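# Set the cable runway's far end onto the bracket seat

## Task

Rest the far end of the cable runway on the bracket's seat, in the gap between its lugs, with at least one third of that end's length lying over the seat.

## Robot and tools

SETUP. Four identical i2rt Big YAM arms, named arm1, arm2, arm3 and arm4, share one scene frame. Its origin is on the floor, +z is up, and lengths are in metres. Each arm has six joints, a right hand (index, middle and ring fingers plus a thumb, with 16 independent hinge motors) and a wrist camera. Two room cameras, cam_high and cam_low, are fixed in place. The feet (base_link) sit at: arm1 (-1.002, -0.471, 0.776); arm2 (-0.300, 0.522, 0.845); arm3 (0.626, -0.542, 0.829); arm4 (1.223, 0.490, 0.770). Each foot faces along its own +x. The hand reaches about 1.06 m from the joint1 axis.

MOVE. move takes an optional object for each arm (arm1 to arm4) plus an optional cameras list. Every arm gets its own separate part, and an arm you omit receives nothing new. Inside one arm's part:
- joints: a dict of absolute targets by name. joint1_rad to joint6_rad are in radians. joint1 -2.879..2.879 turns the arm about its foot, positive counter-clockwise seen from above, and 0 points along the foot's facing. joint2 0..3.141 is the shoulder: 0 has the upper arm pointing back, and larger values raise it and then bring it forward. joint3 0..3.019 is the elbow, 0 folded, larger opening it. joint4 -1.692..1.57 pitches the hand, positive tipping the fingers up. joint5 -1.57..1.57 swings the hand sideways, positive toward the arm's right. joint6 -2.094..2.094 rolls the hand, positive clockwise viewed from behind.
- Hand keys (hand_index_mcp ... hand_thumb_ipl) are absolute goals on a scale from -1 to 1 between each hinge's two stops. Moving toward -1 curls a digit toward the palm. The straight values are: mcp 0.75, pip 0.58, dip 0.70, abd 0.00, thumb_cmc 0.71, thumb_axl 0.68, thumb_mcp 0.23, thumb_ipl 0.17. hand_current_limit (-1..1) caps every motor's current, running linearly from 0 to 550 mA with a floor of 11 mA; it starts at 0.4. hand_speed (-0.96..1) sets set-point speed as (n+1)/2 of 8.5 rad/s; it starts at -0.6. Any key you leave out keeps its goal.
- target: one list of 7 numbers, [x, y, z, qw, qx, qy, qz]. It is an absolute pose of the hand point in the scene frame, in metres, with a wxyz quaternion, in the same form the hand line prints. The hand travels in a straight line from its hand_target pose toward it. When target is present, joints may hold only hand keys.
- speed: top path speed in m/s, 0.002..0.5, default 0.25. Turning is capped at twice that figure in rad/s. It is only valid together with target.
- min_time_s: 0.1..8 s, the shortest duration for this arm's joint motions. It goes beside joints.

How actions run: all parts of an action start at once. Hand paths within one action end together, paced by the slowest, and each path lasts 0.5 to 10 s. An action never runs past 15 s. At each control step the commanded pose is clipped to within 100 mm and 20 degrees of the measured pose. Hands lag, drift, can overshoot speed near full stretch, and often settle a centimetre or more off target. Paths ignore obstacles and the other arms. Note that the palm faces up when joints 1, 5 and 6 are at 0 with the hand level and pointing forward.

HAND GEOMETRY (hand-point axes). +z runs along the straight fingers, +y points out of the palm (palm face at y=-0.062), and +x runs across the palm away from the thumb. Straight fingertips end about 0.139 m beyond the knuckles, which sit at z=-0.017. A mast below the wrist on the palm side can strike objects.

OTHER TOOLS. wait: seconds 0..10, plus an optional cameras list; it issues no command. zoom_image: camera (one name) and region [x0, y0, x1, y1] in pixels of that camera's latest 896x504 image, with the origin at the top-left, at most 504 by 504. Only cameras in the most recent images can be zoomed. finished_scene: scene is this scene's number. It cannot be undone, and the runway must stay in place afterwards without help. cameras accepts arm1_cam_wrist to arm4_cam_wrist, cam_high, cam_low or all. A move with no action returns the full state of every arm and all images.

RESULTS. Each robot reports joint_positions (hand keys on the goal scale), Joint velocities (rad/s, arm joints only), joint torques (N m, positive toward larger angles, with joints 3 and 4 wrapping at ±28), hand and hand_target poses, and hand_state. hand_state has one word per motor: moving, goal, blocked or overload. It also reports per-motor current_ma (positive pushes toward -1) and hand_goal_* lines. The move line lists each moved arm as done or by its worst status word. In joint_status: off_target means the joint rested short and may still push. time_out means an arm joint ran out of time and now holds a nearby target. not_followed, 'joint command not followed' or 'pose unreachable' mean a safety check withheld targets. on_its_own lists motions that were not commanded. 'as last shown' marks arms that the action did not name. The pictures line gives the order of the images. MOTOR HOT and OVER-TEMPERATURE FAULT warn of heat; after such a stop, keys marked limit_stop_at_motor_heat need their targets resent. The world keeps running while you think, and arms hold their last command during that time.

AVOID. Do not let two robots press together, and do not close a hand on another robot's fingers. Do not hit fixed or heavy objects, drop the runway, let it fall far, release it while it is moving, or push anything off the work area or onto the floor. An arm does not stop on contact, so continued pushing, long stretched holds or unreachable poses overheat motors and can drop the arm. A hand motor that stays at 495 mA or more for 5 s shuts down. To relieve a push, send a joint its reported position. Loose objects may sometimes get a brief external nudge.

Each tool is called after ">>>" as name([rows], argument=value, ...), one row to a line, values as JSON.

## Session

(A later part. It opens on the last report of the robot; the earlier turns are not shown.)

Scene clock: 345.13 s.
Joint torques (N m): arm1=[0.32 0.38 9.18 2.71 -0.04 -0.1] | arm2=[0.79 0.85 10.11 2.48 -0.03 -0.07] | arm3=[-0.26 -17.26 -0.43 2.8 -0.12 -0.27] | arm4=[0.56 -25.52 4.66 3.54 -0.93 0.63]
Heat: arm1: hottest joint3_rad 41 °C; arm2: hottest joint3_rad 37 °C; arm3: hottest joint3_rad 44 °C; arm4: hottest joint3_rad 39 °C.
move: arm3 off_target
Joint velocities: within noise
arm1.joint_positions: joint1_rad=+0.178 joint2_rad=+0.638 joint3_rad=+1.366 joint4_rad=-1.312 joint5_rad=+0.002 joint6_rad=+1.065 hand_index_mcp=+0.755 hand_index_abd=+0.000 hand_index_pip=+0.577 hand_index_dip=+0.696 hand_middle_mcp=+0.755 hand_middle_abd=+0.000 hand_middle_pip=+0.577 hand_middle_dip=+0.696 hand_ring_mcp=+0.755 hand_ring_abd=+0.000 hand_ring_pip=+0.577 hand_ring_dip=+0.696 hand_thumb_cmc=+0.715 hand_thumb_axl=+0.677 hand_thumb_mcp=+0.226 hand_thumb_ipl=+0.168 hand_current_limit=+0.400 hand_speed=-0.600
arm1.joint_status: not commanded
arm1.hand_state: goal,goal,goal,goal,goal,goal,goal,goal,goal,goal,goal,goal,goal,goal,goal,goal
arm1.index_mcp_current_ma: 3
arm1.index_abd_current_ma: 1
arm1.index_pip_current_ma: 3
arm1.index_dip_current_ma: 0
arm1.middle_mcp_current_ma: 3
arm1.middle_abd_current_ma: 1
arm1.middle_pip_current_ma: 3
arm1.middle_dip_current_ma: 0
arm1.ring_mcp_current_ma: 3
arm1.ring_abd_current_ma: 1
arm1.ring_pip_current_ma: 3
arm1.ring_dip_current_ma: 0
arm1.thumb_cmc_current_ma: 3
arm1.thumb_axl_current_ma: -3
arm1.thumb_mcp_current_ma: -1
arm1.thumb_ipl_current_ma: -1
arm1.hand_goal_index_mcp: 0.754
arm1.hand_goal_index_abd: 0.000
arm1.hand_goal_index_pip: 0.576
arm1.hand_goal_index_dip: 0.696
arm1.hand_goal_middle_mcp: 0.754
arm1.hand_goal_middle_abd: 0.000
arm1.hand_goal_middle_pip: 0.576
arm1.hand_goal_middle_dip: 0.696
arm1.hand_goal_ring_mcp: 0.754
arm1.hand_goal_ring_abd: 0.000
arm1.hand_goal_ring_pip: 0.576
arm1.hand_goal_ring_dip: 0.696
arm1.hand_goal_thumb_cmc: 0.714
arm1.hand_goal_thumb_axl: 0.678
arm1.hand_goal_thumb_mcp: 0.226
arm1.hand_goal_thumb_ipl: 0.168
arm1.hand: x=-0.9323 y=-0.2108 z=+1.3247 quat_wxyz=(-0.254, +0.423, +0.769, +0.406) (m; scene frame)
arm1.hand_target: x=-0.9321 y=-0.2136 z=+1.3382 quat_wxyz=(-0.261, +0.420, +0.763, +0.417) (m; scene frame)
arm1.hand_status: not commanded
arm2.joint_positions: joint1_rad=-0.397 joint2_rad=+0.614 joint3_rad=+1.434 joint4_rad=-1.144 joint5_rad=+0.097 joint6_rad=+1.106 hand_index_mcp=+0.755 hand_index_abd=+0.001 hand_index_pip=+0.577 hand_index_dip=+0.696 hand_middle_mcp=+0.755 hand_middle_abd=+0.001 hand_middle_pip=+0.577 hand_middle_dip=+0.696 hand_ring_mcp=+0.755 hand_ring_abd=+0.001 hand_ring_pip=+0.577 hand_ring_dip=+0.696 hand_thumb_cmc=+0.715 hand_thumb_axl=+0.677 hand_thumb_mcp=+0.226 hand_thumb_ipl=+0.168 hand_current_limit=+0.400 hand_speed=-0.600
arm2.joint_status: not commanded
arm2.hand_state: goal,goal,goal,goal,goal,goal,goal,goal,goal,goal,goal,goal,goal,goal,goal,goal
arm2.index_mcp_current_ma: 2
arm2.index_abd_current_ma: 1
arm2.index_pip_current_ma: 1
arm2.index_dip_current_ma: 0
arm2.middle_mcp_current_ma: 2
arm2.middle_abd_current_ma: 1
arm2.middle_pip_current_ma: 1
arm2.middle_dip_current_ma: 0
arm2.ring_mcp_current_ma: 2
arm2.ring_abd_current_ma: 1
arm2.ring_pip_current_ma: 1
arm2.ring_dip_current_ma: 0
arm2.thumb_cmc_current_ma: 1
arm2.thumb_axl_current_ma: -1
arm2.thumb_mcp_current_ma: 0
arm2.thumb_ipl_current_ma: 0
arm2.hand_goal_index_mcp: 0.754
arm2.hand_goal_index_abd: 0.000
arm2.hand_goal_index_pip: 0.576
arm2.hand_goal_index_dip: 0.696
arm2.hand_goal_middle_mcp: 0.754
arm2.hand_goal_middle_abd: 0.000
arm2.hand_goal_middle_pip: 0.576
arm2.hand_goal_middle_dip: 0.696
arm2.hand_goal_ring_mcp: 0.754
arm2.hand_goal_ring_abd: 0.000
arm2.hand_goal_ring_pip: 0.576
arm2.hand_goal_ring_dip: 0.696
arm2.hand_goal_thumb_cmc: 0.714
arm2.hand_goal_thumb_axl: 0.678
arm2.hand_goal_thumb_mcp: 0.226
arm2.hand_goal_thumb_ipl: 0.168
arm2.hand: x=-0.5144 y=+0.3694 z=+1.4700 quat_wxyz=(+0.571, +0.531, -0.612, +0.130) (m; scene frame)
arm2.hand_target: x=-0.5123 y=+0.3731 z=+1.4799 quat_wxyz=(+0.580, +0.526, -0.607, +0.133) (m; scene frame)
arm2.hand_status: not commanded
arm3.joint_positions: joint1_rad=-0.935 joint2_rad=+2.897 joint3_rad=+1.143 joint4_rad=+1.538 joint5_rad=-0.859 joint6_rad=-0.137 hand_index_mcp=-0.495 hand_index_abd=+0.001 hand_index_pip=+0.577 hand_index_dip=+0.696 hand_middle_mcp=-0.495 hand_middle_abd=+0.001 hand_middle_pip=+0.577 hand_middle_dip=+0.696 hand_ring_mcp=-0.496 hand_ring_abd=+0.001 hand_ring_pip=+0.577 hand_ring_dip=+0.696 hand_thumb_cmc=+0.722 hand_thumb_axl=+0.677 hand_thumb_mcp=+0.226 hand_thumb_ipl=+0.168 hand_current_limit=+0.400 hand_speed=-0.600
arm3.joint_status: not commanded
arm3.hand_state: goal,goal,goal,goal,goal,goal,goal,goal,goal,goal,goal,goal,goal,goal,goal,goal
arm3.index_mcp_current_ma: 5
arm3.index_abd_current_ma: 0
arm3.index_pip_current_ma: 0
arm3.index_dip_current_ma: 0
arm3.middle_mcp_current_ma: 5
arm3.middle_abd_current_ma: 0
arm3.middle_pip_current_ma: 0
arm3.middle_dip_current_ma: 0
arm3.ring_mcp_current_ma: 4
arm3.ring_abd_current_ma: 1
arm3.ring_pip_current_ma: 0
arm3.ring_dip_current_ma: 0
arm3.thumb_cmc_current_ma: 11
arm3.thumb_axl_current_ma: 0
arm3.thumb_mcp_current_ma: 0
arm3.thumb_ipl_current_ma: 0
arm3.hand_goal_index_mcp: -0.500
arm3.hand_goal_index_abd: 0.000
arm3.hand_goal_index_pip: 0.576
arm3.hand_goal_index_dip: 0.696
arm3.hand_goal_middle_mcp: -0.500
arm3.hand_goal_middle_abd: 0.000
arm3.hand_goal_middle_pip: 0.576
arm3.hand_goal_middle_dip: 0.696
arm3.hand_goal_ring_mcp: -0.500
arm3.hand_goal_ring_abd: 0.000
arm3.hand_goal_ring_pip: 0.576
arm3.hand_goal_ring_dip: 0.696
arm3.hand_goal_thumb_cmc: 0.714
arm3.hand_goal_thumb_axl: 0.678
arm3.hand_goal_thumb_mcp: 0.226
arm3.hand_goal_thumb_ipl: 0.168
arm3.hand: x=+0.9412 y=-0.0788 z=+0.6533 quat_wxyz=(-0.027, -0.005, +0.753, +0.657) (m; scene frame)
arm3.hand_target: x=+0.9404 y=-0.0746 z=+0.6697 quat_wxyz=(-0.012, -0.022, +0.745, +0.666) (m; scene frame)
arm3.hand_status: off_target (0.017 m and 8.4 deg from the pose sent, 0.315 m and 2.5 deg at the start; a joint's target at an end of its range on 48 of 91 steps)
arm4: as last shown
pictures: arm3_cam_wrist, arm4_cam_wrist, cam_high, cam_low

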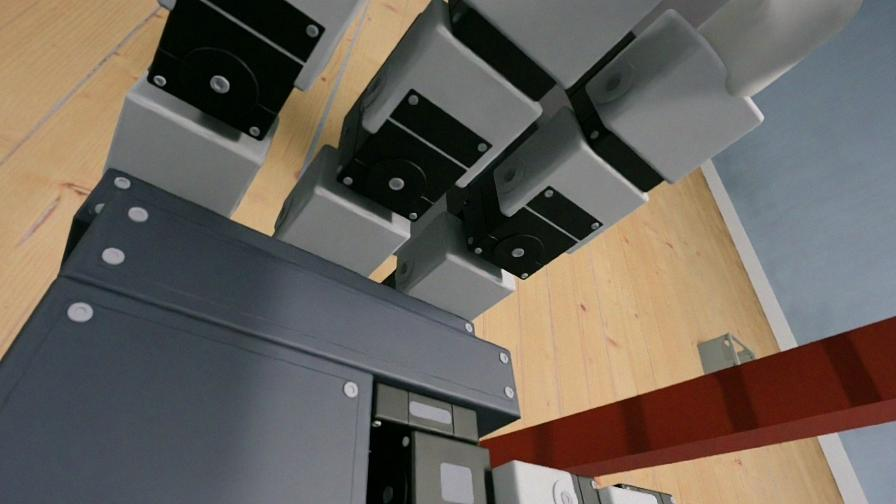

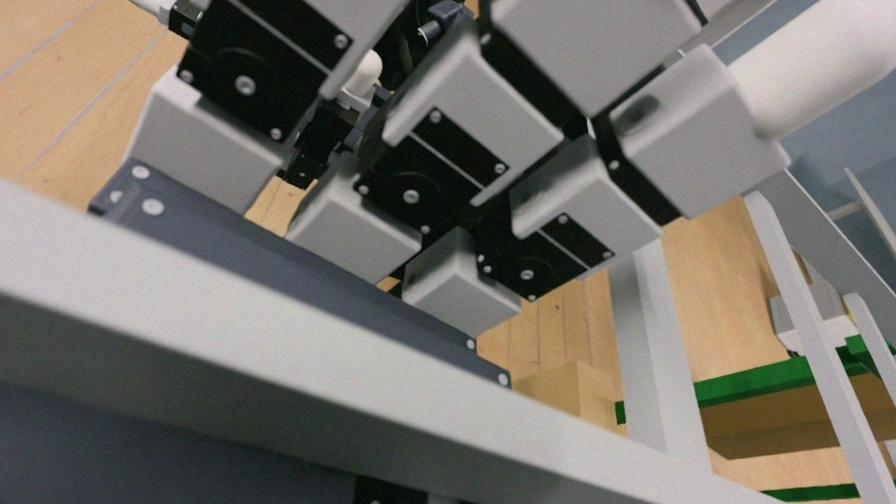

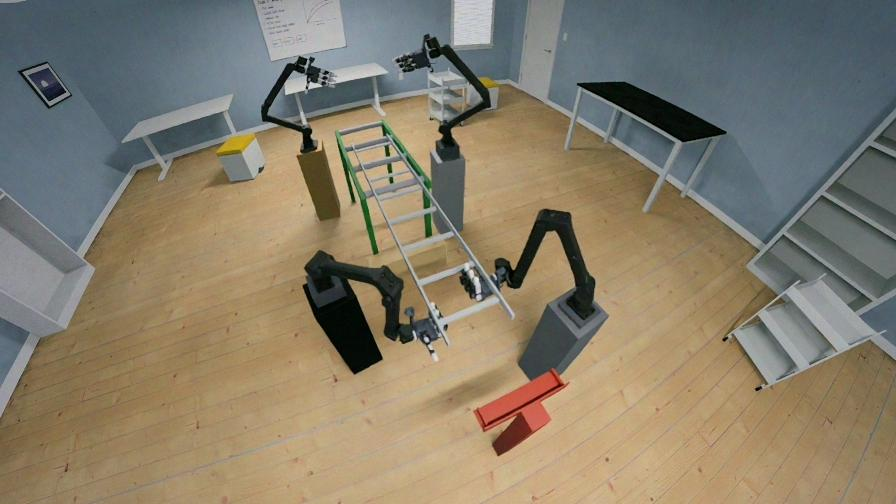

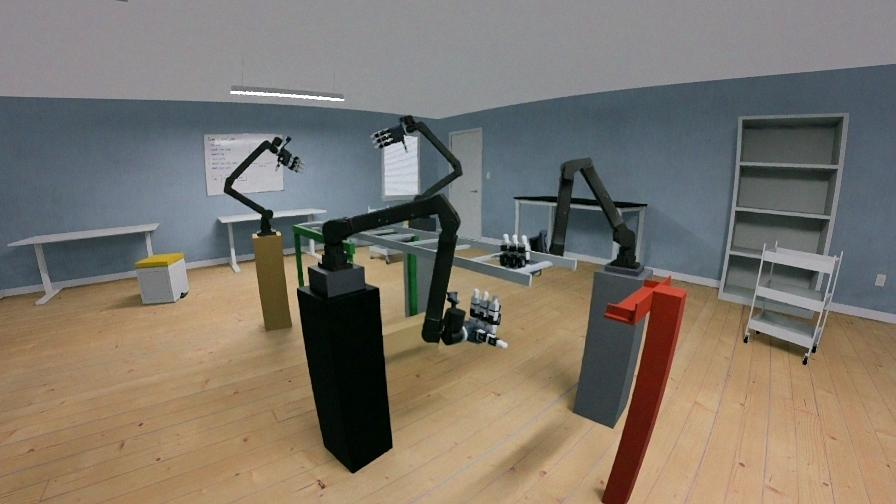

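>>> move(arm3={"target": [0.918, -0.065, 0.69, 0, 0, 0.7071, 0.7071], "speed": 0.1})

>>> move(arm3={"target": [0.918, -0.065, 0.79, 0, 0, 0.7071, 0.7071], "speed": 0.1}, cameras=["cam_low", "cam_high", "arm3_cam_wrist"])

>>> zoom_image(camera="cam_low", region=[440, 200, 620, 320])

>>> zoom_image(camera="cam_high", region=[380, 220, 540, 360])

Scene clock: 355.67 s.
Joint torques (N m): arm1=[0.44 0.5 9.14 2.69 -0.04 -0.1] | arm2=[0.85 0.85 10.1 2.52 -0.02 -0.07] | arm3=[0.32 -16.67 -0.44 2.71 -0.09 -0.29] | arm4=[0.44 -25.58 4.67 3.54 -0.93 0.63]
Heat: arm1: hottest joint3_rad 41 °C; arm2: hottest joint3_rad 37 °C; arm3: hottest joint3_rad 43 °C; arm4: hottest joint3_rad 39 °C.
move: arm3 off_target
Joint velocities: within noise
arm1, arm2, arm4: as last shown
arm3.joint_positions: joint1_rad=-0.890 joint2_rad=+2.836 joint3_rad=+1.068 joint4_rad=+1.538 joint5_rad=-0.814 joint6_rad=-0.143 hand_index_mcp=-0.495 hand_index_abd=+0.001 hand_index_pip=+0.577 hand_index_dip=+0.696 hand_middle_mcp=-0.495 hand_middle_abd=+0.001 hand_middle_pip=+0.577 hand_middle_dip=+0.696 hand_ring_mcp=-0.496 hand_ring_abd=+0.001 hand_ring_pip=+0.577 hand_ring_dip=+0.696 hand_thumb_cmc=+0.722 hand_thumb_axl=+0.677 hand_thumb_mcp=+0.226 hand_thumb_ipl=+0.168 hand_current_limit=+0.400 hand_speed=-0.600
arm3.joint_status: not commanded
arm3.hand_state: goal,goal,goal,goal,goal,goal,goal,goal,goal,goal,goal,goal,goal,goal,goal,goal
arm3.index_mcp_current_ma: 5
arm3.index_abd_current_ma: 0
arm3.index_pip_current_ma: 0
arm3.index_dip_current_ma: 0
arm3.middle_mcp_current_ma: 5
arm3.middle_abd_current_ma: 0
arm3.middle_pip_current_ma: 0
arm3.middle_dip_current_ma: 0
arm3.ring_mcp_current_ma: 4
arm3.ring_abd_current_ma: 1
arm3.ring_pip_current_ma: 0
arm3.ring_dip_current_ma: 0
arm3.thumb_cmc_current_ma: 11
arm3.thumb_axl_current_ma: 0
arm3.thumb_mcp_current_ma: 0
arm3.thumb_ipl_current_ma: 0
arm3.hand_goal_index_mcp: -0.500
arm3.hand_goal_index_abd: 0.000
arm3.hand_goal_index_pip: 0.576
arm3.hand_goal_index_dip: 0.696
arm3.hand_goal_middle_mcp: -0.500
arm3.hand_goal_middle_abd: 0.000
arm3.hand_goal_middle_pip: 0.576
arm3.hand_goal_middle_dip: 0.696
arm3.hand_goal_ring_mcp: -0.500
arm3.hand_goal_ring_abd: 0.000
arm3.hand_goal_ring_pip: 0.576
arm3.hand_goal_ring_dip: 0.696
arm3.hand_goal_thumb_cmc: 0.714
arm3.hand_goal_thumb_axl: 0.678
arm3.hand_goal_thumb_mcp: 0.226
arm3.hand_goal_thumb_ipl: 0.168
arm3.hand: x=+0.9224 y=-0.0703 z=+0.6735 quat_wxyz=(-0.027, -0.006, +0.759, +0.651) (m; scene frame)
arm3.hand_target: x=+0.9184 y=-0.0647 z=+0.6896 quat_wxyz=(-0.015, -0.025, +0.751, +0.660) (m; scene frame)
arm3.hand_status: off_target (0.018 m and 9.3 deg from the pose sent, 0.046 m and 8.4 deg at the start; a joint's target at an end of its range on 36 of 36 steps)
pictures: none

Scene clock: 357.43 s.
Joint torques (N m): arm1=[0.32 0.21 9.2 2.74 -0.06 -0.11] | arm2=[0.91 0.91 10.15 2.5 -0.05 -0.06] | arm3=[0.67 -15.97 -0.01 2.78 -0.02 0.08] | arm4=[0.5 -25.47 4.7 3.55 -0.92 0.63]
Heat: arm1: hottest joint3_rad 41 °C; arm2: hottest joint3_rad 37 °C; arm3: hottest joint3_rad 43 °C; arm4: hottest joint3_rad 39 °C.
move: arm3 off_target
Joint velocities: within noise
arm1, arm2, arm4: as last shown
arm3.joint_positions: joint1_rad=-0.877 joint2_rad=+2.582 joint3_rad=+0.882 joint4_rad=+1.538 joint5_rad=-0.780 joint6_rad=-0.124 hand_index_mcp=-0.495 hand_index_abd=+0.001 hand_index_pip=+0.577 hand_index_dip=+0.696 hand_middle_mcp=-0.495 hand_middle_abd=+0.001 hand_middle_pip=+0.577 hand_middle_dip=+0.696 hand_ring_mcp=-0.496 hand_ring_abd=+0.001 hand_ring_pip=+0.577 hand_ring_dip=+0.696 hand_thumb_cmc=+0.722 hand_thumb_axl=+0.677 hand_thumb_mcp=+0.226 hand_thumb_ipl=+0.168 hand_current_limit=+0.400 hand_speed=-0.600
arm3.joint_status: not commanded
arm3.hand_state: goal,goal,goal,goal,goal,goal,goal,goal,goal,goal,goal,goal,goal,goal,goal,goal
arm3.index_mcp_current_ma: 5
arm3.index_abd_current_ma: 0
arm3.index_pip_current_ma: 0
arm3.index_dip_current_ma: 0
arm3.middle_mcp_current_ma: 5
arm3.middle_abd_current_ma: 0
arm3.middle_pip_current_ma: 0
arm3.middle_dip_current_ma: 0
arm3.ring_mcp_current_ma: 4
arm3.ring_abd_current_ma: 1
arm3.ring_pip_current_ma: 0
arm3.ring_dip_current_ma: 0
arm3.thumb_cmc_current_ma: 11
arm3.thumb_axl_current_ma: 0
arm3.thumb_mcp_current_ma: 0
arm3.thumb_ipl_current_ma: 0
arm3.hand_goal_index_mcp: -0.500
arm3.hand_goal_index_abd: 0.000
arm3.hand_goal_index_pip: 0.576
arm3.hand_goal_index_dip: 0.696
arm3.hand_goal_middle_mcp: -0.500
arm3.hand_goal_middle_abd: 0.000
arm3.hand_goal_middle_pip: 0.576
arm3.hand_goal_middle_dip: 0.696
arm3.hand_goal_ring_mcp: -0.500
arm3.hand_goal_ring_abd: 0.000
arm3.hand_goal_ring_pip: 0.576
arm3.hand_goal_ring_dip: 0.696
arm3.hand_goal_thumb_cmc: 0.714
arm3.hand_goal_thumb_axl: 0.678
arm3.hand_goal_thumb_mcp: 0.226
arm3.hand_goal_thumb_ipl: 0.168
arm3.hand: x=+0.9235 y=-0.0688 z=+0.7771 quat_wxyz=(-0.006, -0.009, +0.745, +0.667) (m; scene frame)
arm3.hand_target: x=+0.9184 y=-0.0648 z=+0.7900 quat_wxyz=(-0.008, -0.014, +0.737, +0.675) (m; scene frame)
arm3.hand_status: off_target (0.014 m and 6.4 deg from the pose sent, 0.117 m and 9.3 deg at the start; a joint's target at an end of its range on 53 of 53 steps)
pictures: arm3_cam_wrist, cam_high, cam_low

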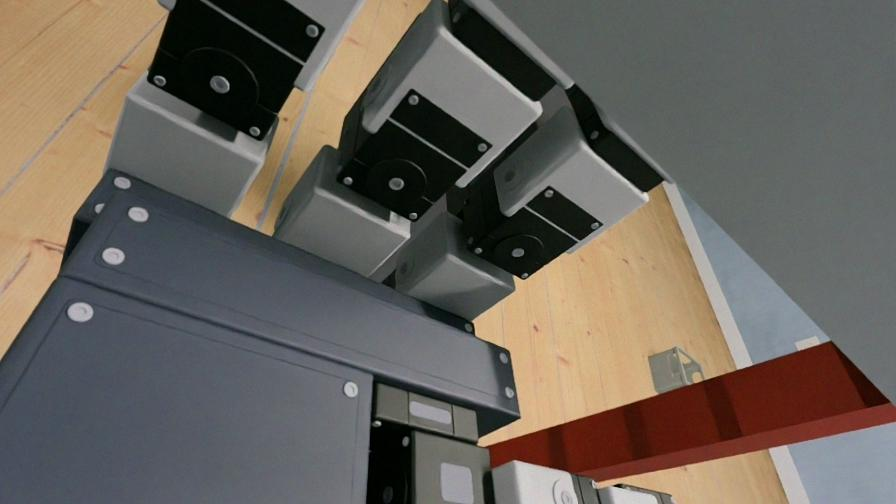

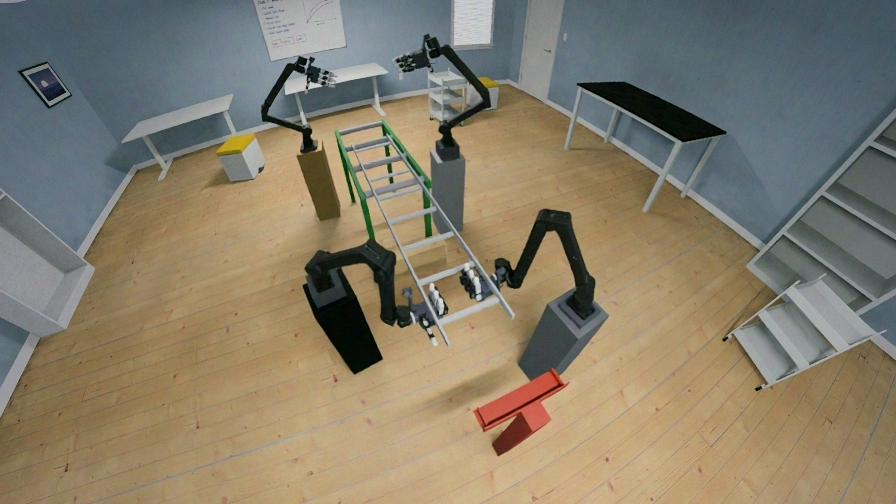

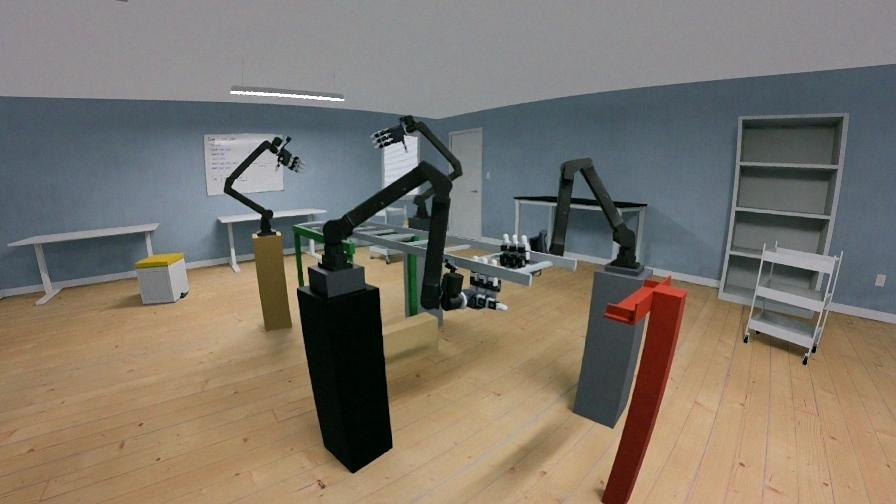

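Scaled by 2.800 from the camera's 896x504 image, which has a finer 1280x720 frame.

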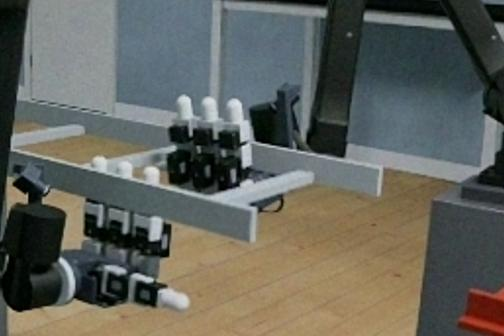

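Scaled by 3.150 from the camera's 896x504 image, which has a finer 1280x720 frame.

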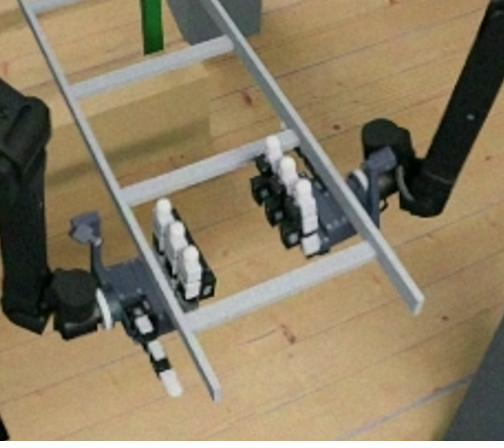

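>>> move(arm3={"target": [0.918, -0.062, 0.87, 0, 0, 0.7071, 0.7071], "speed": 0.08}, cameras=["cam_low", "arm3_cam_wrist"])

>>> zoom_image(camera="cam_low", region=[440, 200, 620, 320])

Scene clock: 360.90 s.
Joint torques (N m): arm1=[0.32 0.26 9.24 2.69 -0.06 -0.09] | arm2=[0.97 0.97 10.11 2.54 -0.04 -0.07] | arm3=[0.85 -15.56 0.73 2.86 0.03 0.04] | arm4=[0.5 -25.58 4.68 3.59 -0.94 0.65]
Heat: arm1: hottest joint3_rad 41 °C; arm2: hottest joint3_rad 37 °C; arm3: hottest joint3_rad 43 °C; arm4: hottest joint3_rad 39 °C.
move: arm3 off_target
Joint velocities: within noise
arm1, arm2, arm4: as last shown
arm3.joint_positions: joint1_rad=-0.852 joint2_rad=+2.396 joint3_rad=+0.790 joint4_rad=+1.538 joint5_rad=-0.734 joint6_rad=-0.050 hand_index_mcp=-0.495 hand_index_abd=+0.001 hand_index_pip=+0.577 hand_index_dip=+0.696 hand_middle_mcp=-0.495 hand_middle_abd=+0.001 hand_middle_pip=+0.577 hand_middle_dip=+0.696 hand_ring_mcp=-0.496 hand_ring_abd=+0.001 hand_ring_pip=+0.577 hand_ring_dip=+0.696 hand_thumb_cmc=+0.722 hand_thumb_axl=+0.677 hand_thumb_mcp=+0.226 hand_thumb_ipl=+0.168 hand_current_limit=+0.400 hand_speed=-0.600
arm3.joint_status: not commanded
arm3.hand_state: goal,goal,goal,goal,goal,goal,goal,goal,goal,goal,goal,goal,goal,goal,goal,goal
arm3.index_mcp_current_ma: 5
arm3.index_abd_current_ma: 0
arm3.index_pip_current_ma: 0
arm3.index_dip_current_ma: 0
arm3.middle_mcp_current_ma: 5
arm3.middle_abd_current_ma: 0
arm3.middle_pip_current_ma: 0
arm3.middle_dip_current_ma: 0
arm3.ring_mcp_current_ma: 4
arm3.ring_abd_current_ma: 1
arm3.ring_pip_current_ma: 0
arm3.ring_dip_current_ma: 0
arm3.thumb_cmc_current_ma: 11
arm3.thumb_axl_current_ma: 0
arm3.thumb_mcp_current_ma: 0
arm3.thumb_ipl_current_ma: 0
arm3.hand_goal_index_mcp: -0.500
arm3.hand_goal_index_abd: 0.000
arm3.hand_goal_index_pip: 0.576
arm3.hand_goal_index_dip: 0.696
arm3.hand_goal_middle_mcp: -0.500
arm3.hand_goal_middle_abd: 0.000
arm3.hand_goal_middle_pip: 0.576
arm3.hand_goal_middle_dip: 0.696
arm3.hand_goal_ring_mcp: -0.500
arm3.hand_goal_ring_abd: 0.000
arm3.hand_goal_ring_pip: 0.576
arm3.hand_goal_ring_dip: 0.696
arm3.hand_goal_thumb_cmc: 0.714
arm3.hand_goal_thumb_axl: 0.678
arm3.hand_goal_thumb_mcp: 0.226
arm3.hand_goal_thumb_ipl: 0.168
arm3.hand: x=+0.9242 y=-0.0645 z=+0.8563 quat_wxyz=(+0.001, +0.003, +0.723, +0.691) (m; scene frame)
arm3.hand_target: x=+0.9183 y=-0.0619 z=+0.8698 quat_wxyz=(-0.001, -0.002, +0.715, +0.699) (m; scene frame)
arm3.hand_status: off_target (0.015 m and 2.6 deg from the pose sent, 0.093 m and 6.4 deg at the start; a joint's target at an end of its range on 48 of 48 steps)
arm4.joint_positions: joint1_rad=-1.005 joint2_rad=+2.143 joint3_rad=+0.684 joint4_rad=+1.261 joint5_rad=-0.870 joint6_rad=-0.120 hand_index_mcp=-0.496 hand_index_abd=+0.000 hand_index_pip=+0.577 hand_index_dip=+0.696 hand_middle_mcp=-0.496 hand_middle_abd=+0.000 hand_middle_pip=+0.577 hand_middle_dip=+0.696 hand_ring_mcp=-0.497 hand_ring_abd=+0.000 hand_ring_pip=+0.577 hand_ring_dip=+0.696 hand_thumb_cmc=+0.724 hand_thumb_axl=+0.678 hand_thumb_mcp=+0.226 hand_thumb_ipl=+0.168 hand_current_limit=+0.400 hand_speed=-0.600
arm4.hand: x=+0.8871 y=+0.0551 z=+0.8495 quat_wxyz=(+0.662, +0.749, -0.016, +0.012) (m; scene frame)
arm4.hand_target: x=+0.8795 y=+0.0497 z=+0.9309 quat_wxyz=(+0.706, +0.708, +0.005, +0.000) (m; scene frame)
pictures: arm3_cam_wrist, cam_low

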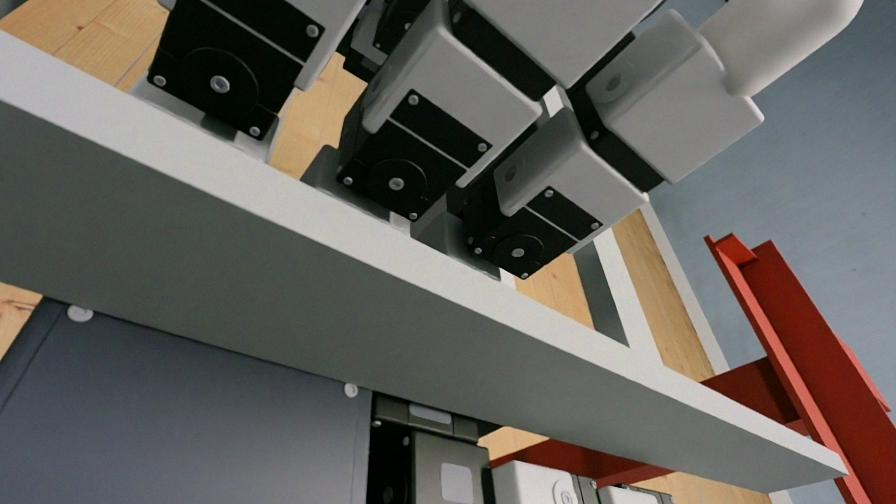

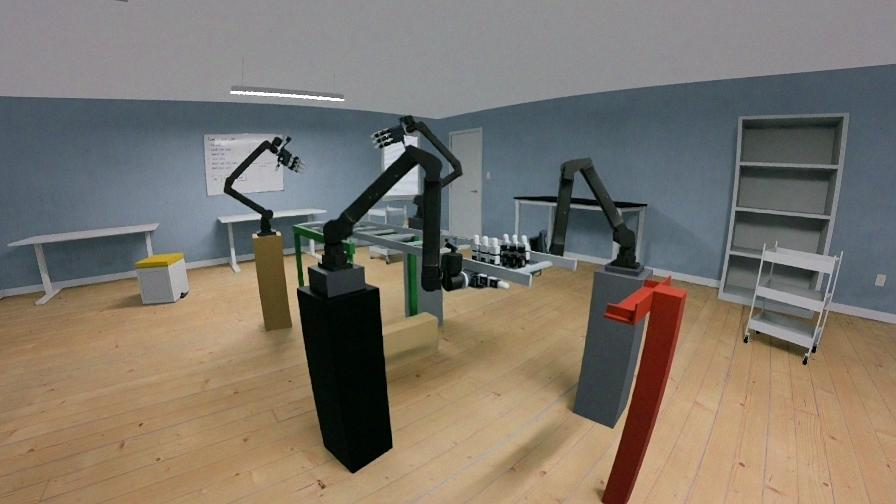

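Scaled by 2.800 from the camera's 896x504 image, which has a finer 1280x720 frame.

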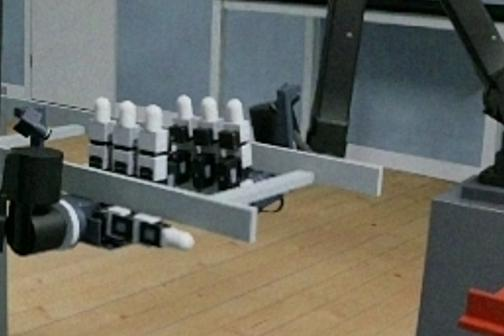

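>>> move(arm3={"target": [0.918, -0.062, 0.92, 0, 0, 0.7071, 0.7071], "speed": 0.08}, cameras=["cam_low"])

>>> zoom_image(camera="cam_low", region=[440, 200, 620, 320])

Scene clock: 367.80 s.
Joint torques (N m): arm1=[0.5 0.32 9.16 2.66 -0.06 -0.09] | arm2=[0.73 0.85 10.1 2.48 -0.04 -0.06] | arm3=[0.67 -20.19 1.16 3.14 -0.37 0.24] | arm4=[0.56 -22.77 4.93 3.56 -0.83 0.54]
Heat: arm1: hottest joint3_rad 41 °C; arm2: hottest joint3_rad 37 °C; arm3: hottest joint3_rad 42 °C; arm4: hottest joint3_rad 39 °C.
move: arm3 off_target
Joint velocities: within noise
arm1, arm2: as last shown
arm3.joint_positions: joint1_rad=-0.847 joint2_rad=+2.325 joint3_rad=+0.731 joint4_rad=+1.476 joint5_rad=-0.717 joint6_rad=-0.051 hand_index_mcp=-0.495 hand_index_abd=+0.001 hand_index_pip=+0.577 hand_index_dip=+0.696 hand_middle_mcp=-0.495 hand_middle_abd=+0.001 hand_middle_pip=+0.577 hand_middle_dip=+0.696 hand_ring_mcp=-0.496 hand_ring_abd=+0.001 hand_ring_pip=+0.577 hand_ring_dip=+0.696 hand_thumb_cmc=+0.722 hand_thumb_axl=+0.677 hand_thumb_mcp=+0.226 hand_thumb_ipl=+0.168 hand_current_limit=+0.400 hand_speed=-0.600
arm3.joint_status: not commanded
arm3.hand_state: goal,goal,goal,goal,goal,goal,goal,goal,goal,goal,goal,goal,goal,goal,goal,goal
arm3.index_mcp_current_ma: 5
arm3.index_abd_current_ma: 0
arm3.index_pip_current_ma: 0
arm3.index_dip_current_ma: 0
arm3.middle_mcp_current_ma: 5
arm3.middle_abd_current_ma: 0
arm3.middle_pip_current_ma: 0
arm3.middle_dip_current_ma: 0
arm3.ring_mcp_current_ma: 4
arm3.ring_abd_current_ma: 1
arm3.ring_pip_current_ma: 0
arm3.ring_dip_current_ma: 0
arm3.thumb_cmc_current_ma: 11
arm3.thumb_axl_current_ma: 0
arm3.thumb_mcp_current_ma: 0
arm3.thumb_ipl_current_ma: 0
arm3.hand_goal_index_mcp: -0.500
arm3.hand_goal_index_abd: 0.000
arm3.hand_goal_index_pip: 0.576
arm3.hand_goal_index_dip: 0.696
arm3.hand_goal_middle_mcp: -0.500
arm3.hand_goal_middle_abd: 0.000
arm3.hand_goal_middle_pip: 0.576
arm3.hand_goal_middle_dip: 0.696
arm3.hand_goal_ring_mcp: -0.500
arm3.hand_goal_ring_abd: 0.000
arm3.hand_goal_ring_pip: 0.576
arm3.hand_goal_ring_dip: 0.696
arm3.hand_goal_thumb_cmc: 0.714
arm3.hand_goal_thumb_axl: 0.678
arm3.hand_goal_thumb_mcp: 0.226
arm3.hand_goal_thumb_ipl: 0.168
arm3.hand: x=+0.9199 y=-0.0691 z=+0.8672 quat_wxyz=(-0.007, +0.018, +0.736, +0.677) (m; scene frame)
arm3.hand_target: x=+0.9170 y=-0.0629 z=+0.9179 quat_wxyz=(+0.000, -0.001, +0.707, +0.707) (m; scene frame)
arm3.hand_status: off_target (0.053 m and 5.3 deg from the pose sent, 0.064 m and 2.6 deg at the start)
arm4.joint_positions: joint1_rad=-1.005 joint2_rad=+2.112 joint3_rad=+0.684 joint4_rad=+1.261 joint5_rad=-0.872 joint6_rad=-0.109 hand_index_mcp=-0.496 hand_index_abd=+0.000 hand_index_pip=+0.577 hand_index_dip=+0.696 hand_middle_mcp=-0.496 hand_middle_abd=+0.000 hand_middle_pip=+0.577 hand_middle_dip=+0.696 hand_ring_mcp=-0.497 hand_ring_abd=+0.000 hand_ring_pip=+0.577 hand_ring_dip=+0.696 hand_thumb_cmc=+0.724 hand_thumb_axl=+0.678 hand_thumb_mcp=+0.226 hand_thumb_ipl=+0.168 hand_current_limit=+0.400 hand_speed=-0.600
arm4.joint_status: not commanded
arm4.hand_state: goal,goal,goal,goal,goal,goal,goal,goal,goal,goal,goal,goal,goal,goal,goal,goal
arm4.index_mcp_current_ma: 16
arm4.index_abd_current_ma: 0
arm4.index_pip_current_ma: 2
arm4.index_dip_current_ma: 0
arm4.middle_mcp_current_ma: 16
arm4.middle_abd_current_ma: 0
arm4.middle_pip_current_ma: 2
arm4.middle_dip_current_ma: 0
arm4.ring_mcp_current_ma: 11
arm4.ring_abd_current_ma: 0
arm4.ring_pip_current_ma: 2
arm4.ring_dip_current_ma: 0
arm4.thumb_cmc_current_ma: 40
arm4.thumb_axl_current_ma: -1
arm4.thumb_mcp_current_ma: -2
arm4.thumb_ipl_current_ma: -1
arm4.hand_goal_index_mcp: -0.500
arm4.hand_goal_index_abd: 0.000
arm4.hand_goal_index_pip: 0.576
arm4.hand_goal_index_dip: 0.696
arm4.hand_goal_middle_mcp: -0.500
arm4.hand_goal_middle_abd: 0.000
arm4.hand_goal_middle_pip: 0.576
arm4.hand_goal_middle_dip: 0.696
arm4.hand_goal_ring_mcp: -0.500
arm4.hand_goal_ring_abd: 0.000
arm4.hand_goal_ring_pip: 0.576
arm4.hand_goal_ring_dip: 0.696
arm4.hand_goal_thumb_cmc: 0.714
arm4.hand_goal_thumb_axl: 0.678
arm4.hand_goal_thumb_mcp: 0.226
arm4.hand_goal_thumb_ipl: 0.168
arm4.hand: x=+0.8854 y=+0.0543 z=+0.8654 quat_wxyz=(+0.670, +0.742, -0.011, +0.007) (m; scene frame)
arm4.hand_target: x=+0.8795 y=+0.0497 z=+0.9308 quat_wxyz=(+0.706, +0.708, +0.005, +0.000) (m; scene frame)
arm4.hand_status: not commanded
pictures: cam_low

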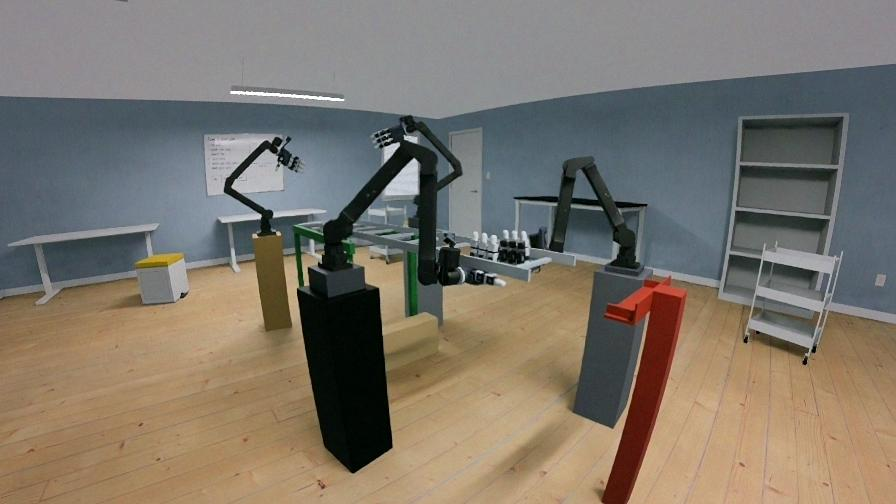

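Scaled by 2.800 from the camera's 896x504 image, which has a finer 1280x720 frame.

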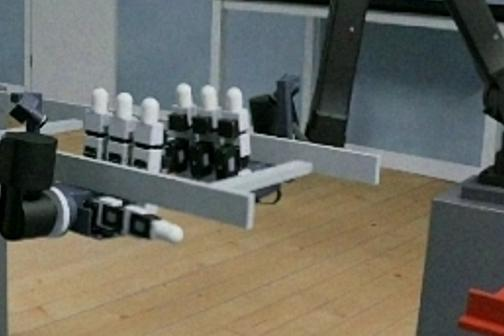

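>>> move(arm4={"target": [0.878, 0.052, 0.80, 0.7071, 0.7071, 0, 0], "speed": 0.1}, cameras=["cam_low"])

>>> zoom_image(camera="cam_low", region=[440, 200, 620, 320])

Scene clock: 376.10 s.
Joint torques (N m): arm1=[0.38 0.26 9.2 2.61 -0.05 -0.09] | arm2=[0.97 0.85 10.13 2.52 -0.04 -0.07] | arm3=[0.21 -20.89 1.68 4.26 -0.57 0.59] | arm4=[0.09 -13.04 3.28 3.03 -0.16 -0.1]
Heat: arm1: hottest joint3_rad 42 °C; arm2: hottest joint3_rad 37 °C; arm3: hottest joint3_rad 41 °C; arm4: hottest joint3_rad 39 °C.
move: arm4 done
Joint velocities: within noise
arm1, arm2, arm3: as last shown
arm3.joint_positions: joint1_rad=-0.844 joint2_rad=+2.337 joint3_rad=+0.719 joint4_rad=+1.444 joint5_rad=-0.713 joint6_rad=-0.090 hand_index_mcp=-0.495 hand_index_abd=+0.001 hand_index_pip=+0.577 hand_index_dip=+0.696 hand_middle_mcp=-0.495 hand_middle_abd=+0.001 hand_middle_pip=+0.577 hand_middle_dip=+0.696 hand_ring_mcp=-0.496 hand_ring_abd=+0.001 hand_ring_pip=+0.577 hand_ring_dip=+0.696 hand_thumb_cmc=+0.723 hand_thumb_axl=+0.677 hand_thumb_mcp=+0.226 hand_thumb_ipl=+0.168 hand_current_limit=+0.400 hand_speed=-0.600
arm3.hand: x=+0.9134 y=-0.0706 z=+0.8522 quat_wxyz=(-0.007, +0.016, +0.750, +0.661) (m; scene frame)
arm3.hand_target: x=+0.9171 y=-0.0630 z=+0.9177 quat_wxyz=(+0.000, -0.001, +0.707, +0.707) (m; scene frame)
arm4.joint_positions: joint1_rad=-1.005 joint2_rad=+2.395 joint3_rad=+0.816 joint4_rad=+1.567 joint5_rad=-0.883 joint6_rad=-0.028 hand_index_mcp=-0.496 hand_index_abd=+0.000 hand_index_pip=+0.577 hand_index_dip=+0.696 hand_middle_mcp=-0.496 hand_middle_abd=+0.000 hand_middle_pip=+0.577 hand_middle_dip=+0.696 hand_ring_mcp=-0.497 hand_ring_abd=+0.000 hand_ring_pip=+0.577 hand_ring_dip=+0.696 hand_thumb_cmc=+0.728 hand_thumb_axl=+0.678 hand_thumb_mcp=+0.226 hand_thumb_ipl=+0.168 hand_current_limit=+0.400 hand_speed=-0.600
arm4.joint_status: not commanded
arm4.hand_state: goal,goal,goal,goal,goal,goal,goal,goal,goal,goal,goal,goal,goal,goal,goal,goal
arm4.index_mcp_current_ma: 16
arm4.index_abd_current_ma: 0
arm4.index_pip_current_ma: 2
arm4.index_dip_current_ma: 0
arm4.middle_mcp_current_ma: 16
arm4.middle_abd_current_ma: 0
arm4.middle_pip_current_ma: 2
arm4.middle_dip_current_ma: 0
arm4.ring_mcp_current_ma: 11
arm4.ring_abd_current_ma: 0
arm4.ring_pip_current_ma: 2
arm4.ring_dip_current_ma: 0
arm4.thumb_cmc_current_ma: 59
arm4.thumb_axl_current_ma: 0
arm4.thumb_mcp_current_ma: -2
arm4.thumb_ipl_current_ma: -1
arm4.hand_goal_index_mcp: -0.500
arm4.hand_goal_index_abd: 0.000
arm4.hand_goal_index_pip: 0.576
arm4.hand_goal_index_dip: 0.696
arm4.hand_goal_middle_mcp: -0.500
arm4.hand_goal_middle_abd: 0.000
arm4.hand_goal_middle_pip: 0.576
arm4.hand_goal_middle_dip: 0.696
arm4.hand_goal_ring_mcp: -0.500
arm4.hand_goal_ring_abd: 0.000
arm4.hand_goal_ring_pip: 0.576
arm4.hand_goal_ring_dip: 0.696
arm4.hand_goal_thumb_cmc: 0.714
arm4.hand_goal_thumb_axl: 0.678
arm4.hand_goal_thumb_mcp: 0.226
arm4.hand_goal_thumb_ipl: 0.168
arm4.hand: x=+0.8787 y=+0.0521 z=+0.8093 quat_wxyz=(+0.706, +0.708, +0.005, -0.005) (m; scene frame)
arm4.hand_target: x=+0.8782 y=+0.0521 z=+0.8000 quat_wxyz=(+0.707, +0.708, +0.000, +0.000) (m; scene frame)
arm4.hand_status: done (0.009 m and 0.7 deg from the pose sent, 0.066 m and 6.1 deg at the start; a joint's target at an end of its range on 12 of 62 steps)
pictures: cam_low

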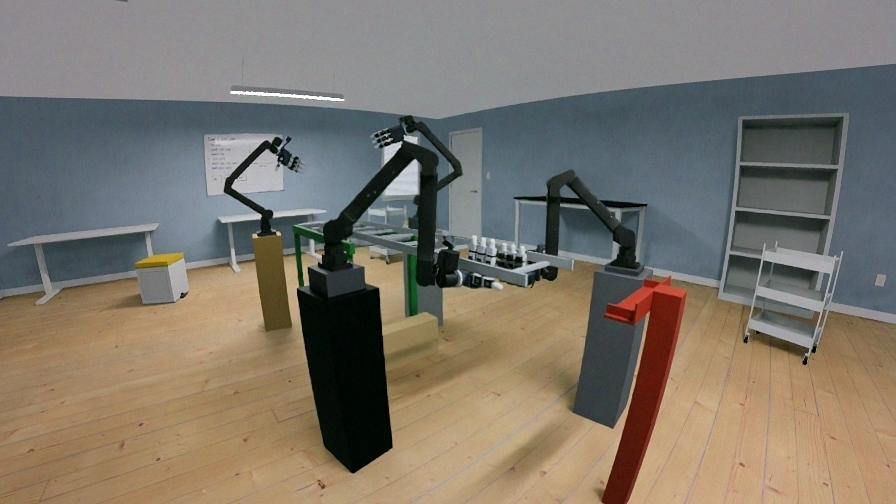

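Scaled by 2.800 from the camera's 896x504 image, which has a finer 1280x720 frame.

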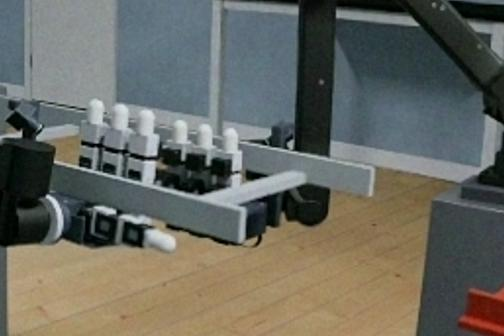

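>>> move(arm4={"target": [0.872, 0.052, 0.66, 0.7071, 0.7071, 0, 0], "speed": 0.15})

>>> move(arm4={"target": [0.645, 0.052, 0.655, 0.7071, 0.7071, 0, 0], "speed": 0.15}, cameras=["cam_low", "cam_high", "arm4_cam_wrist"])

>>> zoom_image(camera="cam_low", region=[400, 200, 620, 320])

>>> zoom_image(camera="cam_high", region=[380, 200, 540, 340])

Scene clock: 381.20 s.
Joint torques (N m): arm1=[0.32 0.44 9.17 2.67 -0.05 -0.1] | arm2=[0.91 0.91 10.1 2.51 -0.03 -0.07] | arm3=[0.5 -20.89 1.85 4.4 -0.56 0.59] | arm4=[-1.08 -14.33 2.15 2.91 -0.39 -0.35]
Heat: arm1: hottest joint3_rad 42 °C; arm2: hottest joint3_rad 37 °C; arm3: hottest joint3_rad 41 °C; arm4: hottest joint3_rad 39 °C.
move: arm4 off_target
Joint velocities: within noise
arm1, arm2, arm3: as last shown
arm4.joint_positions: joint1_rad=-1.018 joint2_rad=+2.741 joint3_rad=+1.056 joint4_rad=+1.570 joint5_rad=-0.923 joint6_rad=-0.094 hand_index_mcp=-0.496 hand_index_abd=+0.000 hand_index_pip=+0.577 hand_index_dip=+0.696 hand_middle_mcp=-0.496 hand_middle_abd=+0.000 hand_middle_pip=+0.577 hand_middle_dip=+0.696 hand_ring_mcp=-0.497 hand_ring_abd=+0.000 hand_ring_pip=+0.577 hand_ring_dip=+0.696 hand_thumb_cmc=+0.728 hand_thumb_axl=+0.678 hand_thumb_mcp=+0.226 hand_thumb_ipl=+0.168 hand_current_limit=+0.400 hand_speed=-0.600
arm4.joint_status: not commanded
arm4.hand_state: goal,goal,goal,goal,goal,goal,goal,goal,goal,goal,goal,goal,goal,goal,goal,goal
arm4.index_mcp_current_ma: 16
arm4.index_abd_current_ma: 0
arm4.index_pip_current_ma: 2
arm4.index_dip_current_ma: 0
arm4.middle_mcp_current_ma: 16
arm4.middle_abd_current_ma: 0
arm4.middle_pip_current_ma: 2
arm4.middle_dip_current_ma: 0
arm4.ring_mcp_current_ma: 11
arm4.ring_abd_current_ma: 0
arm4.ring_pip_current_ma: 2
arm4.ring_dip_current_ma: 0
arm4.thumb_cmc_current_ma: 59
arm4.thumb_axl_current_ma: 0
arm4.thumb_mcp_current_ma: -2
arm4.thumb_ipl_current_ma: -1
arm4.hand_goal_index_mcp: -0.500
arm4.hand_goal_index_abd: 0.000
arm4.hand_goal_index_pip: 0.576
arm4.hand_goal_index_dip: 0.696
arm4.hand_goal_middle_mcp: -0.500
arm4.hand_goal_middle_abd: 0.000
arm4.hand_goal_middle_pip: 0.576
arm4.hand_goal_middle_dip: 0.696
arm4.hand_goal_ring_mcp: -0.500
arm4.hand_goal_ring_abd: 0.000
arm4.hand_goal_ring_pip: 0.576
arm4.hand_goal_ring_dip: 0.696
arm4.hand_goal_thumb_cmc: 0.714
arm4.hand_goal_thumb_axl: 0.678
arm4.hand_goal_thumb_mcp: 0.226
arm4.hand_goal_thumb_ipl: 0.168
arm4.hand: x=+0.8723 y=+0.0437 z=+0.6707 quat_wxyz=(+0.684, +0.729, +0.010, +0.012) (m; scene frame)
arm4.hand_target: x=+0.8719 y=+0.0518 z=+0.6601 quat_wxyz=(+0.683, +0.730, +0.009, +0.005) (m; scene frame)
arm4.hand_status: off_target (0.013 m and 4.1 deg from the pose sent, 0.149 m and 0.8 deg at the start; a joint's target at an end of its range on 53 of 53 steps)
pictures: none

Scene clock: 383.63 s.
Joint torques (N m): arm1=[0.26 0.26 9.16 2.7 -0.06 -0.1] | arm2=[1.03 1.03 10.18 2.51 -0.03 -0.08] | arm3=[0.5 -20.89 1.81 4.38 -0.57 0.57] | arm4=[-0.67 -18.84 7.1 1.44 -0.32 -0.11]
Heat: arm1: hottest joint3_rad 42 °C; arm2: hottest joint3_rad 37 °C; arm3: hottest joint3_rad 41 °C; arm4: hottest joint3_rad 39 °C.
move: arm4 off_target
Joint velocities: within noise
arm1, arm2, arm3: as last shown
arm4.joint_positions: joint1_rad=-1.240 joint2_rad=+2.842 joint3_rad=+1.647 joint4_rad=+1.210 joint5_rad=-1.123 joint6_rad=-0.032 hand_index_mcp=-0.496 hand_index_abd=+0.000 hand_index_pip=+0.577 hand_index_dip=+0.696 hand_middle_mcp=-0.496 hand_middle_abd=+0.000 hand_middle_pip=+0.577 hand_middle_dip=+0.696 hand_ring_mcp=-0.497 hand_ring_abd=+0.000 hand_ring_pip=+0.577 hand_ring_dip=+0.696 hand_thumb_cmc=+0.728 hand_thumb_axl=+0.678 hand_thumb_mcp=+0.226 hand_thumb_ipl=+0.168 hand_current_limit=+0.400 hand_speed=-0.600
arm4.joint_status: not commanded
arm4.hand_state: goal,goal,goal,goal,goal,goal,goal,goal,goal,goal,goal,goal,goal,goal,goal,goal
arm4.index_mcp_current_ma: 16
arm4.index_abd_current_ma: 0
arm4.index_pip_current_ma: 2
arm4.index_dip_current_ma: 0
arm4.middle_mcp_current_ma: 16
arm4.middle_abd_current_ma: 0
arm4.middle_pip_current_ma: 2
arm4.middle_dip_current_ma: 0
arm4.ring_mcp_current_ma: 11
arm4.ring_abd_current_ma: 0
arm4.ring_pip_current_ma: 2
arm4.ring_dip_current_ma: 0
arm4.thumb_cmc_current_ma: 59
arm4.thumb_axl_current_ma: 0
arm4.thumb_mcp_current_ma: -2
arm4.thumb_ipl_current_ma: -1
arm4.hand_goal_index_mcp: -0.500
arm4.hand_goal_index_abd: 0.000
arm4.hand_goal_index_pip: 0.576
arm4.hand_goal_index_dip: 0.696
arm4.hand_goal_middle_mcp: -0.500
arm4.hand_goal_middle_abd: 0.000
arm4.hand_goal_middle_pip: 0.576
arm4.hand_goal_middle_dip: 0.696
arm4.hand_goal_ring_mcp: -0.500
arm4.hand_goal_ring_abd: 0.000
arm4.hand_goal_ring_pip: 0.576
arm4.hand_goal_ring_dip: 0.696
arm4.hand_goal_thumb_cmc: 0.714
arm4.hand_goal_thumb_axl: 0.678
arm4.hand_goal_thumb_mcp: 0.226
arm4.hand_goal_thumb_ipl: 0.168
arm4.hand: x=+0.6496 y=+0.0467 z=+0.6784 quat_wxyz=(+0.711, +0.703, +0.016, -0.012) (m; scene frame)
arm4.hand_target: x=+0.6461 y=+0.0526 z=+0.6555 quat_wxyz=(+0.707, +0.707, +0.000, +0.000) (m; scene frame)
arm4.hand_status: off_target (0.024 m and 2.3 deg from the pose sent, 0.228 m and 4.1 deg at the start)
pictures: arm4_cam_wrist, cam_high, cam_low

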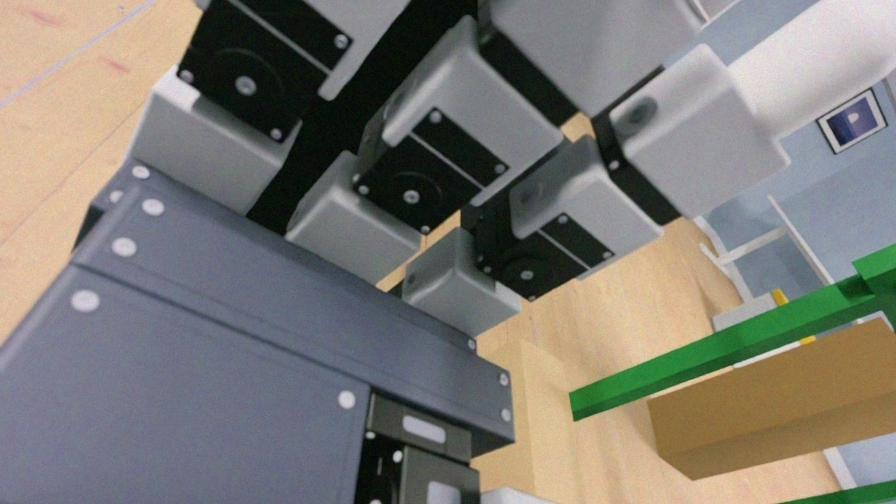

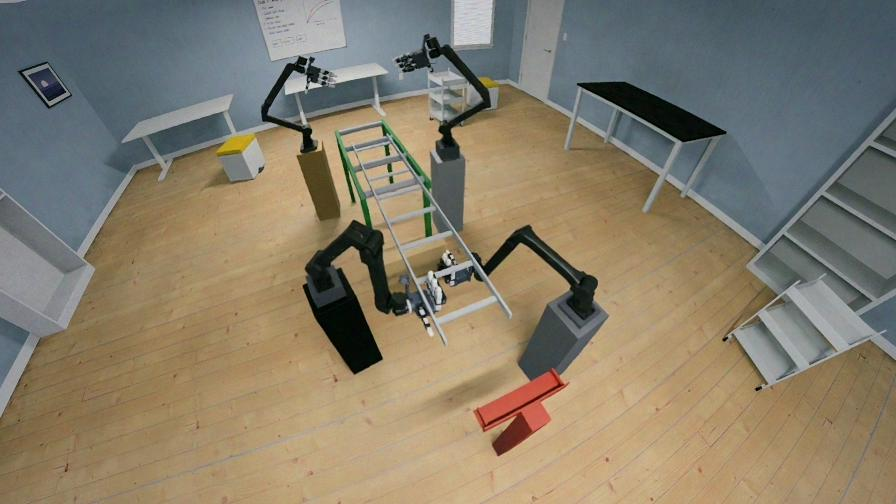

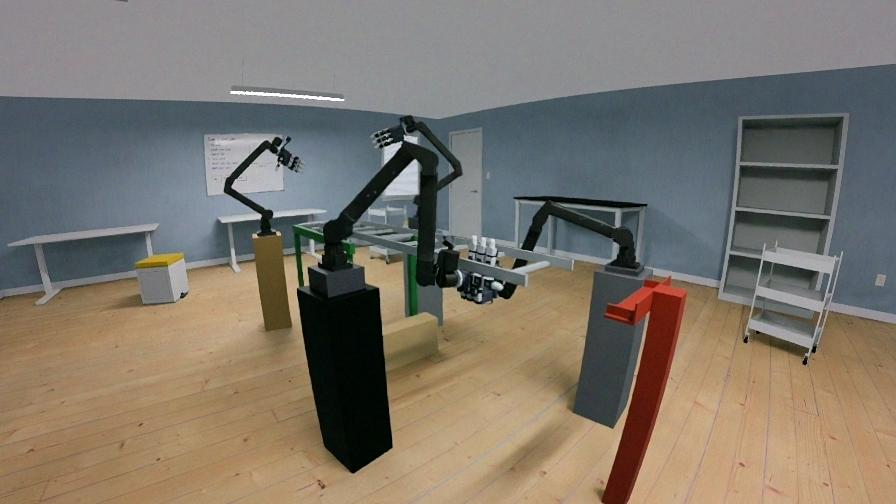

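Scaled by 2.291 from the camera's 896x504 image, which has a finer 1280x720 frame.

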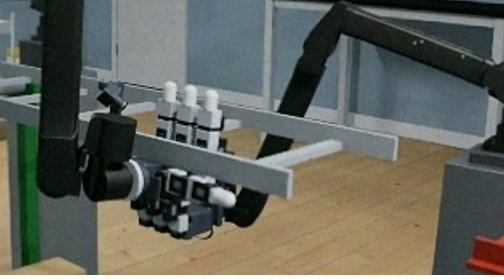

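Scaled by 3.150 from the camera's 896x504 image, which has a finer 1280x720 frame.

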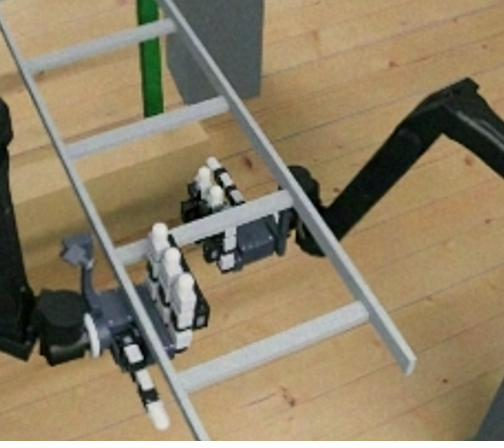

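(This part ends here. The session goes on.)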